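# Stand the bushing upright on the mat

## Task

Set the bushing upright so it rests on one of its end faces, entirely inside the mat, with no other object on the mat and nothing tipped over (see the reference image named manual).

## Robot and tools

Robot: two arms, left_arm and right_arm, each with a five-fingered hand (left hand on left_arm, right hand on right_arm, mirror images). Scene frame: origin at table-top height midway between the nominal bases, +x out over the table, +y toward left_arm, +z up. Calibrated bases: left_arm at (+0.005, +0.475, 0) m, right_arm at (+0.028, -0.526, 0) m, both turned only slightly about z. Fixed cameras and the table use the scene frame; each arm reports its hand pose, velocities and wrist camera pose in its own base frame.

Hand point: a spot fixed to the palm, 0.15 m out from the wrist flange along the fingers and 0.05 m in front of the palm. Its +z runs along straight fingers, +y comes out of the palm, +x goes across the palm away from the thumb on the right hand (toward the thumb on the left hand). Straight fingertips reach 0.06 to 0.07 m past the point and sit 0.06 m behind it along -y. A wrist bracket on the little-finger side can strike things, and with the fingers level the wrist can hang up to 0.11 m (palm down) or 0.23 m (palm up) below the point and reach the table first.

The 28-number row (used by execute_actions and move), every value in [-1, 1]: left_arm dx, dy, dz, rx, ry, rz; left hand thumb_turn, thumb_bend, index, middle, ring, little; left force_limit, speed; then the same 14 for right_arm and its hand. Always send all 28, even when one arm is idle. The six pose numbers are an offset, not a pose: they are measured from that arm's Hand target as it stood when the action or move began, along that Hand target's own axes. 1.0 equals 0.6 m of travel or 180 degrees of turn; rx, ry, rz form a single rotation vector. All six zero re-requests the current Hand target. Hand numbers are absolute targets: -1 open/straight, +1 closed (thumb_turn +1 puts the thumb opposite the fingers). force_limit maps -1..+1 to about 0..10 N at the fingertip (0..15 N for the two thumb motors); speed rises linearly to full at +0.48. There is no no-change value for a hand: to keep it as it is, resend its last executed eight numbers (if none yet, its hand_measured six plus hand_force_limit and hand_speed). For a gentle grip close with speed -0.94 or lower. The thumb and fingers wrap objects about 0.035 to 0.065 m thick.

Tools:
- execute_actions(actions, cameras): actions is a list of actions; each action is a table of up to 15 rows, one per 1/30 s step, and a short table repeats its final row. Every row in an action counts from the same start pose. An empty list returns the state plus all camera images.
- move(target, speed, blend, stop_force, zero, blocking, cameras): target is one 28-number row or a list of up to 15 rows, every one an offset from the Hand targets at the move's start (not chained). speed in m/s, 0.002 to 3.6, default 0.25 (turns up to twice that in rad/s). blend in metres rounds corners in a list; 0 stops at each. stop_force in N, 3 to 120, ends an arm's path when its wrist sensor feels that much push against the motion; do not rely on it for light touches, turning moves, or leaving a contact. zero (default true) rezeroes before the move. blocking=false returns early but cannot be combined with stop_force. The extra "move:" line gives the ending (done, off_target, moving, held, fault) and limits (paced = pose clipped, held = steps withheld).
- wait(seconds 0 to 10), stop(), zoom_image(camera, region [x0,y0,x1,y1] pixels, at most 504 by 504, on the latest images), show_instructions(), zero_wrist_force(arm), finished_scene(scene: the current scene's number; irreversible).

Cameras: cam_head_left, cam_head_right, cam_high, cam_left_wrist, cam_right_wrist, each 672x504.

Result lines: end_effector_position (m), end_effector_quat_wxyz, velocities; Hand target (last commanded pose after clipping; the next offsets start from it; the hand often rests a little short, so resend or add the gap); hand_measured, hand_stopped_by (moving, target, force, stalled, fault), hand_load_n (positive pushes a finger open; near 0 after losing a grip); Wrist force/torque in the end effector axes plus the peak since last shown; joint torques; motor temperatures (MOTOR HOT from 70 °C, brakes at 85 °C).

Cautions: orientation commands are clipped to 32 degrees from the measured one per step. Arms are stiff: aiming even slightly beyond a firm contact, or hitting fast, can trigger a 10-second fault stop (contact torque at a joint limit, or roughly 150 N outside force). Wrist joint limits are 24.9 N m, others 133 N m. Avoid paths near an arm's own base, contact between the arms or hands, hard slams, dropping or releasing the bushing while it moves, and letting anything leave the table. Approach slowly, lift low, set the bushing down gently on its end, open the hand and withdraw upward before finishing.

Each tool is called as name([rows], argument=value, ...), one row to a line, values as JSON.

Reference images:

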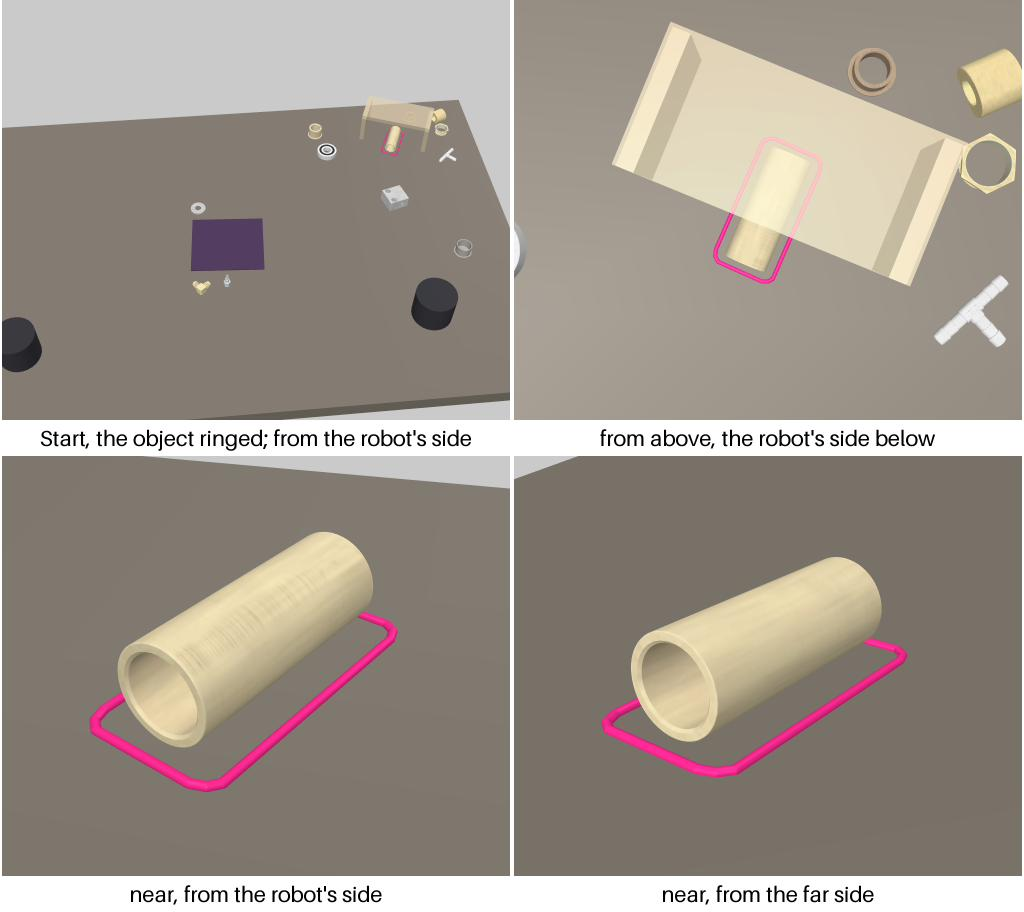

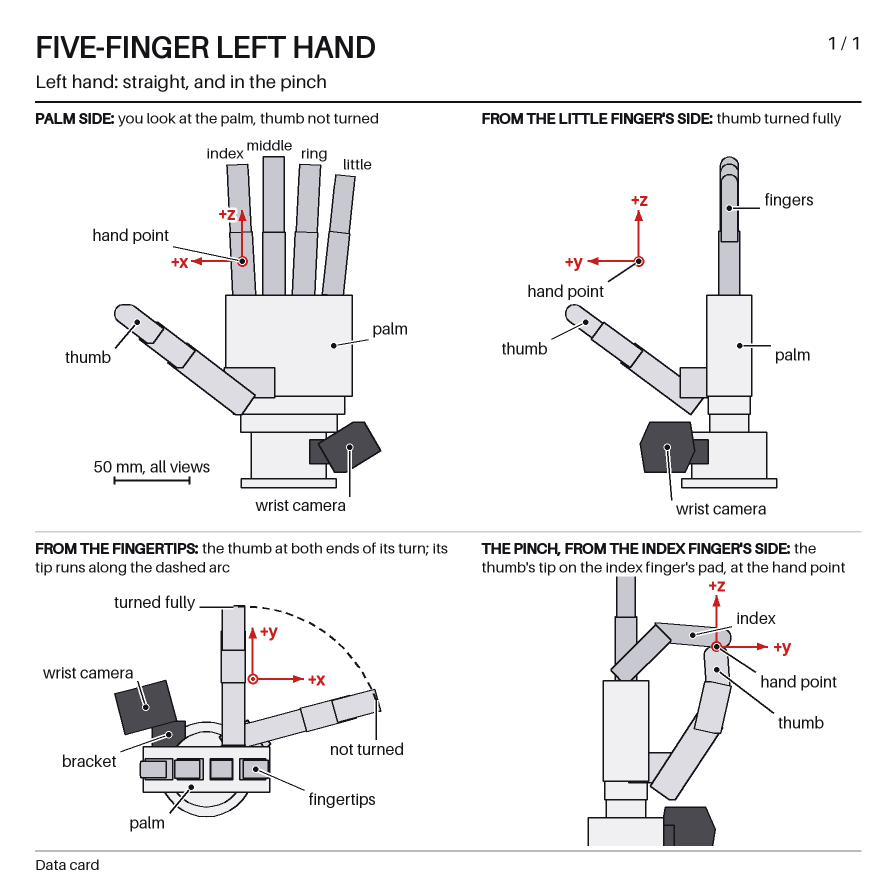

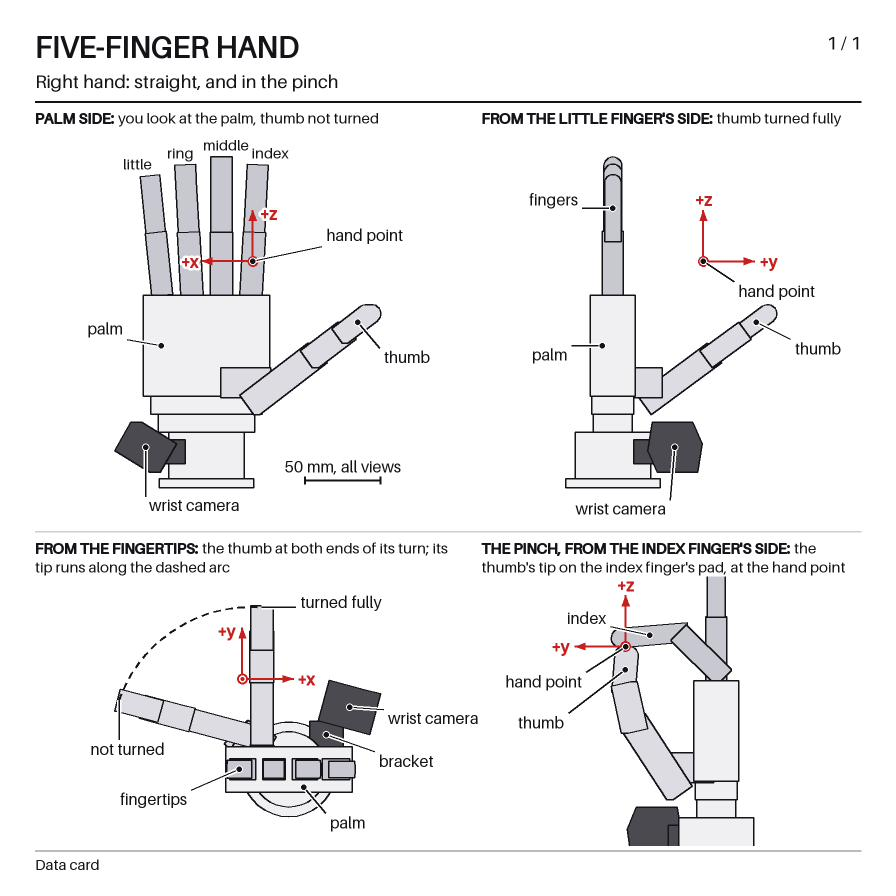

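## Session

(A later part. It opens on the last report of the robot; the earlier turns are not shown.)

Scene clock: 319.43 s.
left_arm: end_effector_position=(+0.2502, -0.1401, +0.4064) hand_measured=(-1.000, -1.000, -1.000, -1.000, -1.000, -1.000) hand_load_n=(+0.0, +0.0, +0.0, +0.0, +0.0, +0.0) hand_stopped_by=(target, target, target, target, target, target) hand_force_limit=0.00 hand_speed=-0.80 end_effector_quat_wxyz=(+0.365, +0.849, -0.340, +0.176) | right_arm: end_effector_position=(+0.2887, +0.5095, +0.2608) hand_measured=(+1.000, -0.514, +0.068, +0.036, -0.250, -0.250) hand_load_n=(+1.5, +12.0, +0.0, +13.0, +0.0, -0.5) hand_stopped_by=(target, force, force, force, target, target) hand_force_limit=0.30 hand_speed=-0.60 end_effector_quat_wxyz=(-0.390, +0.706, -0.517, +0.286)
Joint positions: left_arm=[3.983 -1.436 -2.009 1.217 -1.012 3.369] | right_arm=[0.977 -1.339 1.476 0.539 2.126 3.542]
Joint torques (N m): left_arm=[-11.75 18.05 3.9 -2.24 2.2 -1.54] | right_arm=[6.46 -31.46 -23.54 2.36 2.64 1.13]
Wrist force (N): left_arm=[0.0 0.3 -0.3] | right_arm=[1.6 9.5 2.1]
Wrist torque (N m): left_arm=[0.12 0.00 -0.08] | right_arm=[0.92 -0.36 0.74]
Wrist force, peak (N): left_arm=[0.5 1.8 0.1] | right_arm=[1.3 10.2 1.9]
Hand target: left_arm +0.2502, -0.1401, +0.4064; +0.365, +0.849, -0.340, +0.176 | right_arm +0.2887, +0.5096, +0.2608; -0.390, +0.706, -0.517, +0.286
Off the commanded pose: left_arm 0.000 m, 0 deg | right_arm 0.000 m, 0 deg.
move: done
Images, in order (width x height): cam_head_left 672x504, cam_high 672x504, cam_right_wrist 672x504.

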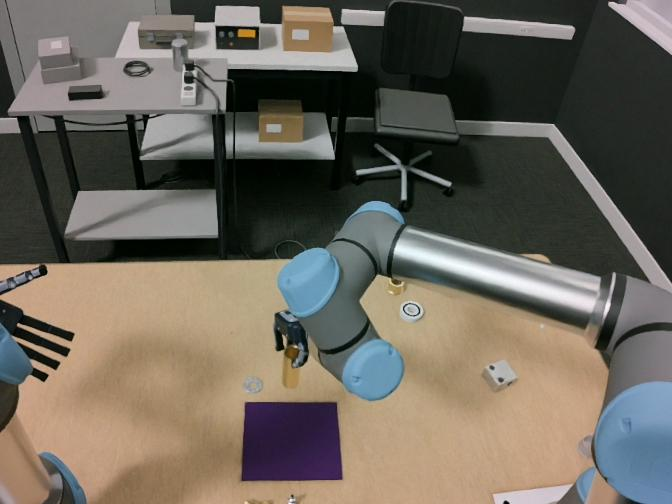

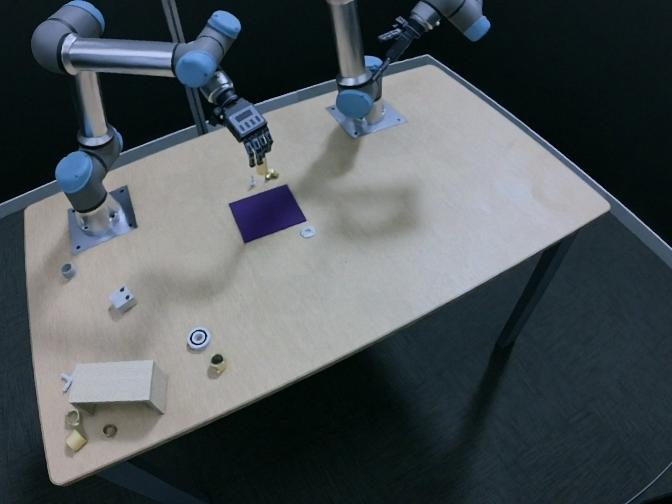

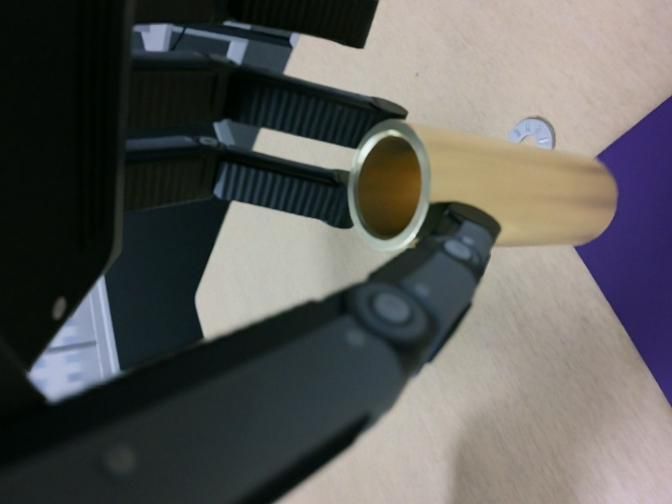

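move(target=[0,0,0,0,0,0,-1,-1,-1,-1,-1,-1,0,-0.8, 0.0045,0.2,0.1035,0,0,0, 1,0.1,0.3,0.3,-0.25,-0.25,0.3,-0.6], speed=0.12)

move(target=[0,0,0,0,0,0,-1,-1,-1,-1,-1,-1,0,-0.8, 0,0.0564,0.0354,0,0,0, 1,0.1,0.3,0.3,-0.25,-0.25,0.3,-0.6], speed=0.012, stop_force=3, cameras=["cam_right_wrist","cam_head_left","cam_high"])

Scene clock: 327.17 s.
left_arm: end_effector_position=(+0.2502, -0.1401, +0.4064) hand_measured=(-1.000, -1.000, -1.000, -1.000, -1.000, -1.000) hand_load_n=(+0.0, +0.0, +0.0, +0.0, +0.0, +0.0) hand_stopped_by=(target, target, target, target, target, target) hand_force_limit=0.00 hand_speed=-0.80 end_effector_quat_wxyz=(+0.365, +0.849, -0.340, +0.176) | right_arm: end_effector_position=(+0.2787, +0.5037, +0.1262) hand_measured=(+1.000, -0.514, +0.068, +0.036, -0.250, -0.250) hand_load_n=(+1.5, +11.5, +0.0, +13.5, +0.0, +0.0) hand_stopped_by=(target, force, force, force, target, target) hand_force_limit=0.30 hand_speed=-0.60 end_effector_quat_wxyz=(-0.390, +0.706, -0.517, +0.286)
Joint positions: left_arm=[3.983 -1.436 -2.009 1.217 -1.012 3.369] | right_arm=[0.989 -1.262 1.738 0.205 2.135 3.551]
Joint torques (N m): left_arm=[-10.69 18.77 3.37 -2.26 2.32 -1.71] | right_arm=[-4.54 -37.85 -17.06 0.11 0.62 -1.08]
Wrist force (N): left_arm=[-0.6 0.0 -0.2] | right_arm=[1.3 9.8 1.7]
Wrist torque (N m): left_arm=[0.07 0.10 -0.10] | right_arm=[0.99 -0.27 0.67]
Wrist force, peak (N): left_arm=[-0.8 0.2 -0.7] | right_arm=[1.5 11.5 2.2]
Hand target: left_arm +0.2502, -0.1401, +0.4064; +0.365, +0.849, -0.340, +0.176 | right_arm +0.2788, +0.5037, +0.1262; -0.390, +0.706, -0.517, +0.286
Off the commanded pose: left_arm 0.000 m, 0 deg | right_arm 0.000 m, 0 deg.
move: done

Scene clock: 331.20 s.
left_arm: end_effector_position=(+0.2502, -0.1401, +0.4064) hand_measured=(-1.000, -1.000, -1.000, -1.000, -1.000, -1.000) hand_load_n=(+0.0, -0.5, +0.0, +0.0, +0.0, +0.0) hand_stopped_by=(target, target, target, target, target, target) hand_force_limit=0.00 hand_speed=-0.80 end_effector_quat_wxyz=(+0.365, +0.849, -0.340, +0.176) | right_arm: end_effector_position=(+0.2788, +0.5037, +0.0902) hand_measured=(+1.000, -0.514, +0.068, +0.036, -0.250, -0.250) hand_load_n=(+1.0, +11.5, +0.0, +12.5, +0.0, +0.0) hand_stopped_by=(target, force, force, force, target, target) hand_force_limit=0.30 hand_speed=-0.60 end_effector_quat_wxyz=(-0.390, +0.706, -0.517, +0.286)
Joint positions: left_arm=[3.983 -1.436 -2.009 1.217 -1.012 3.369] | right_arm=[0.989 -1.219 1.784 0.116 2.135 3.551]
Joint torques (N m): left_arm=[-11.56 16.85 4.73 -2.29 2.32 -1.75] | right_arm=[3.88 -40.76 -22.59 2.79 0.95 0.73]
Wrist force (N): left_arm=[-0.1 -0.1 -0.3] | right_arm=[1.6 6.9 0.0]
Wrist torque (N m): left_arm=[0.07 0.03 -0.08] | right_arm=[0.87 -0.30 0.63]
Wrist force, peak (N): left_arm=[-0.5 0.1 -0.8] | right_arm=[1.6 10.1 1.7]
Hand target: left_arm +0.2502, -0.1401, +0.4064; +0.365, +0.849, -0.340, +0.176 | right_arm +0.2788, +0.5037, +0.0902; -0.390, +0.706, -0.517, +0.286 (not the last commanded pose)
Off the commanded pose: left_arm 0.000 m, 0 deg | right_arm 0.004 m, 0 deg.
move: contact (right_arm)
Images, in order (width x height): cam_head_left 672x504, cam_high 672x504, cam_right_wrist 672x504.

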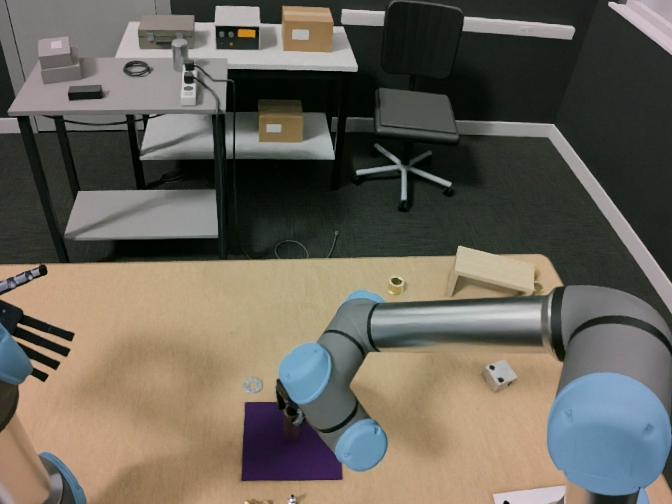

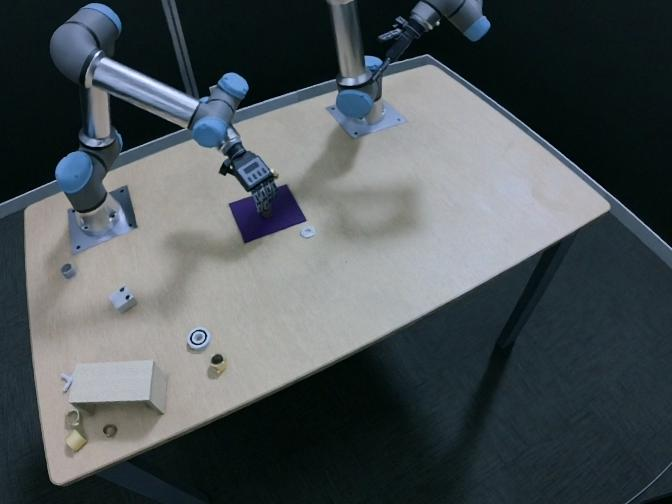

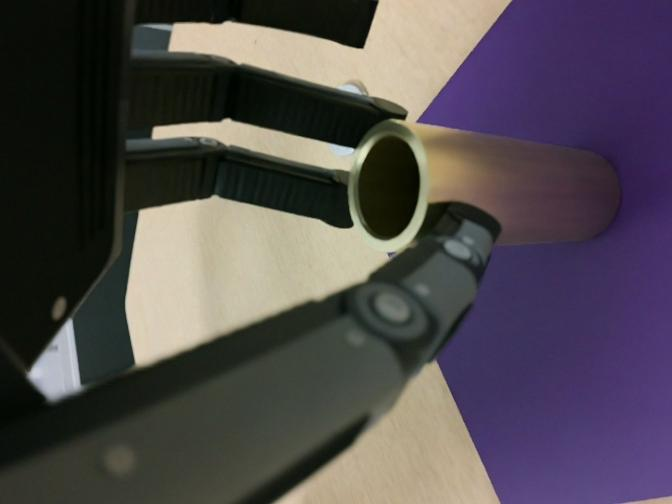

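move(target=[0,0,0,0,0,0,-1,-1,-1,-1,-1,-1,0,-0.8, 0,0,0,0,0,0, 1,-0.62,-0.15,-0.1,-0.25,-0.25,0.3,-0.8], cameras=["cam_right_wrist"])

Scene clock: 333.23 s.
left_arm: end_effector_position=(+0.2502, -0.1401, +0.4064) hand_measured=(-1.000, -1.000, -1.000, -1.000, -1.000, -1.000) hand_load_n=(+0.0, +0.0, +0.0, +0.0, +0.0, +0.0) hand_stopped_by=(target, target, target, target, target, target) hand_force_limit=0.00 hand_speed=-0.80 end_effector_quat_wxyz=(+0.365, +0.849, -0.340, +0.176) | right_arm: end_effector_position=(+0.2788, +0.5037, +0.0902) hand_measured=(+1.000, -0.620, -0.150, -0.100, -0.250, -0.250) hand_load_n=(+0.0, +0.0, +0.0, +0.0, +0.0, +0.0) hand_stopped_by=(target, target, target, target, target, target) hand_force_limit=0.30 hand_speed=-0.80 end_effector_quat_wxyz=(-0.390, +0.706, -0.517, +0.286)
Joint positions: left_arm=[3.983 -1.436 -2.009 1.217 -1.012 3.369] | right_arm=[0.989 -1.219 1.784 0.116 2.135 3.551]
Joint torques (N m): left_arm=[-10.49 18.02 3.61 -2.13 2.29 -1.55] | right_arm=[-2.48 -40.14 -22.15 2.19 0.52 0.31]
Wrist force (N): left_arm=[-0.2 0.4 -0.4] | right_arm=[1.5 7.6 0.7]
Wrist torque (N m): left_arm=[0.14 0.04 -0.10] | right_arm=[0.87 -0.29 0.63]
Wrist force, peak (N): left_arm=[-0.3 0.3 -0.7] | right_arm=[1.5 7.9 0.6]
Hand target: left_arm +0.2502, -0.1401, +0.4064; +0.365, +0.849, -0.340, +0.176 | right_arm +0.2788, +0.5037, +0.0902; -0.390, +0.706, -0.517, +0.286
Off the commanded pose: left_arm 0.000 m, 0 deg | right_arm 0.000 m, 0 deg.
move: done
Images, in order (width x height): cam_right_wrist 672x504.

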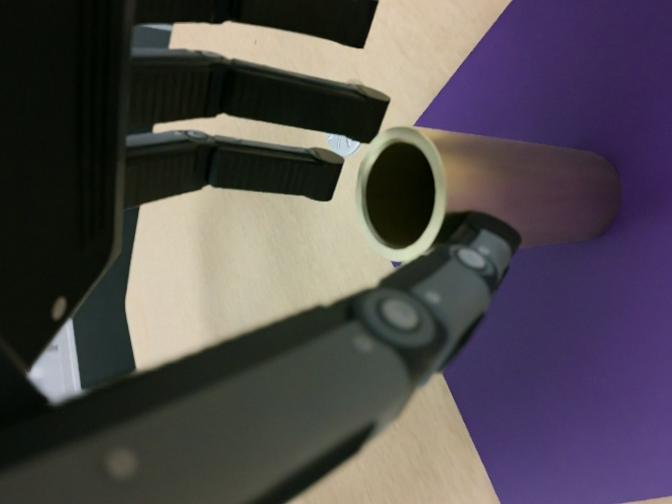

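move([
  [0,0,0,0,0,0,-1,-1,-1,-1,-1,-1,0,-0.8, 0,0,0,0,0,0, 1,-0.75,-0.25,-0.2,-0.25,-0.25,0.3,-0.7],
  [0,0,0,0,0,0,-1,-1,-1,-1,-1,-1,0,-0.8, 0,-0.226,-0.142,0,0,0, 1,-0.75,-0.25,-0.2,-0.25,-0.25,0.3,-0.7],
], speed=0.1, cameras=["cam_right_wrist","cam_high","cam_head_left"])

Scene clock: 337.10 s.
left_arm: end_effector_position=(+0.2502, -0.1401, +0.4064) hand_measured=(-1.000, -1.000, -1.000, -1.000, -1.000, -1.000) hand_load_n=(+0.0, +0.0, +0.0, +0.0, +0.0, +0.0) hand_stopped_by=(target, target, target, target, target, target) hand_force_limit=0.00 hand_speed=-0.80 end_effector_quat_wxyz=(+0.365, +0.849, -0.340, +0.176) | right_arm: end_effector_position=(+0.2788, +0.5036, +0.2503) hand_measured=(+1.000, -0.750, -0.250, -0.200, -0.250, -0.250) hand_load_n=(+0.0, +0.0, +0.0, +0.0, +0.0, +0.0) hand_stopped_by=(target, target, target, target, target, target) hand_force_limit=0.30 hand_speed=-0.70 end_effector_quat_wxyz=(-0.390, +0.706, -0.517, +0.286)
Joint positions: left_arm=[3.983 -1.436 -2.009 1.217 -1.012 3.369] | right_arm=[0.989 -1.355 1.524 0.512 2.135 3.551]
Joint torques (N m): left_arm=[-11.07 17.77 3.93 -2.13 2.38 -1.59] | right_arm=[-3.74 -23.67 -19.6 -0.79 0.51 1.04]
Wrist force (N): left_arm=[-0.5 0.1 -0.4] | right_arm=[1.4 7.5 1.0]
Wrist torque (N m): left_arm=[0.11 0.08 -0.10] | right_arm=[0.86 -0.28 0.63]
Wrist force, peak (N): left_arm=[-0.7 0.3 -0.4] | right_arm=[1.3 8.8 1.5]
Hand target: left_arm +0.2502, -0.1401, +0.4064; +0.365, +0.849, -0.340, +0.176 | right_arm +0.2788, +0.5036, +0.2503; -0.390, +0.706, -0.517, +0.286
Off the commanded pose: left_arm 0.000 m, 0 deg | right_arm 0.000 m, 0 deg.
move: done
Images, in order (width x height): cam_head_left 672x504, cam_high 672x504, cam_right_wrist 672x504.

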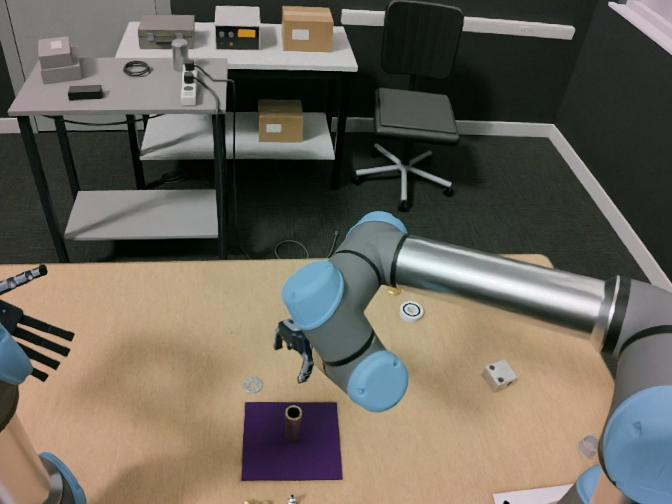

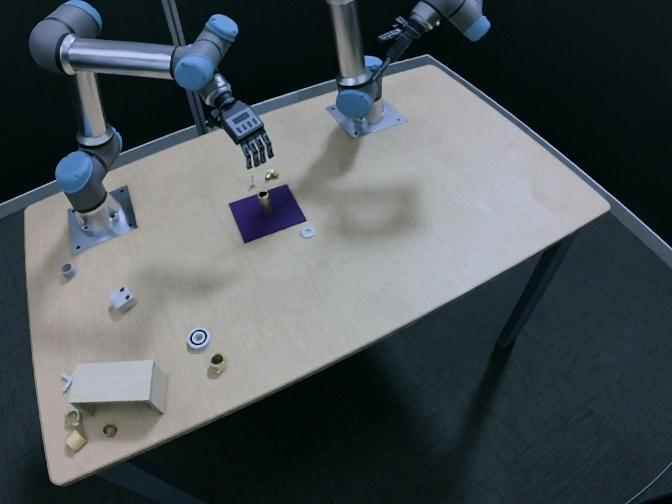

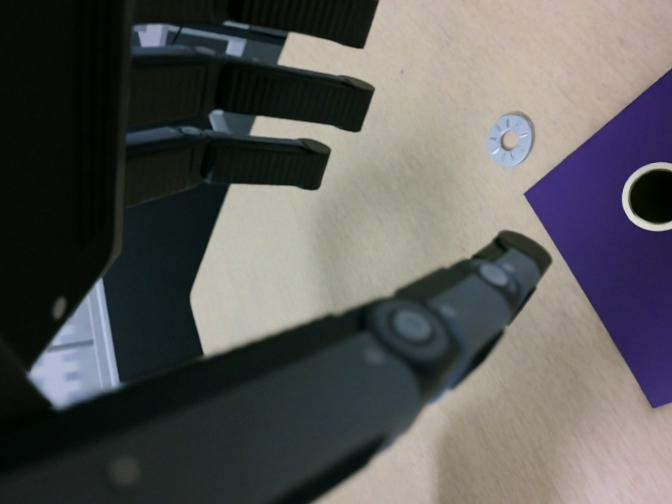

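Standing on the mat. Done.

finished_scene(scene=2)

The scene is finished: the task was done.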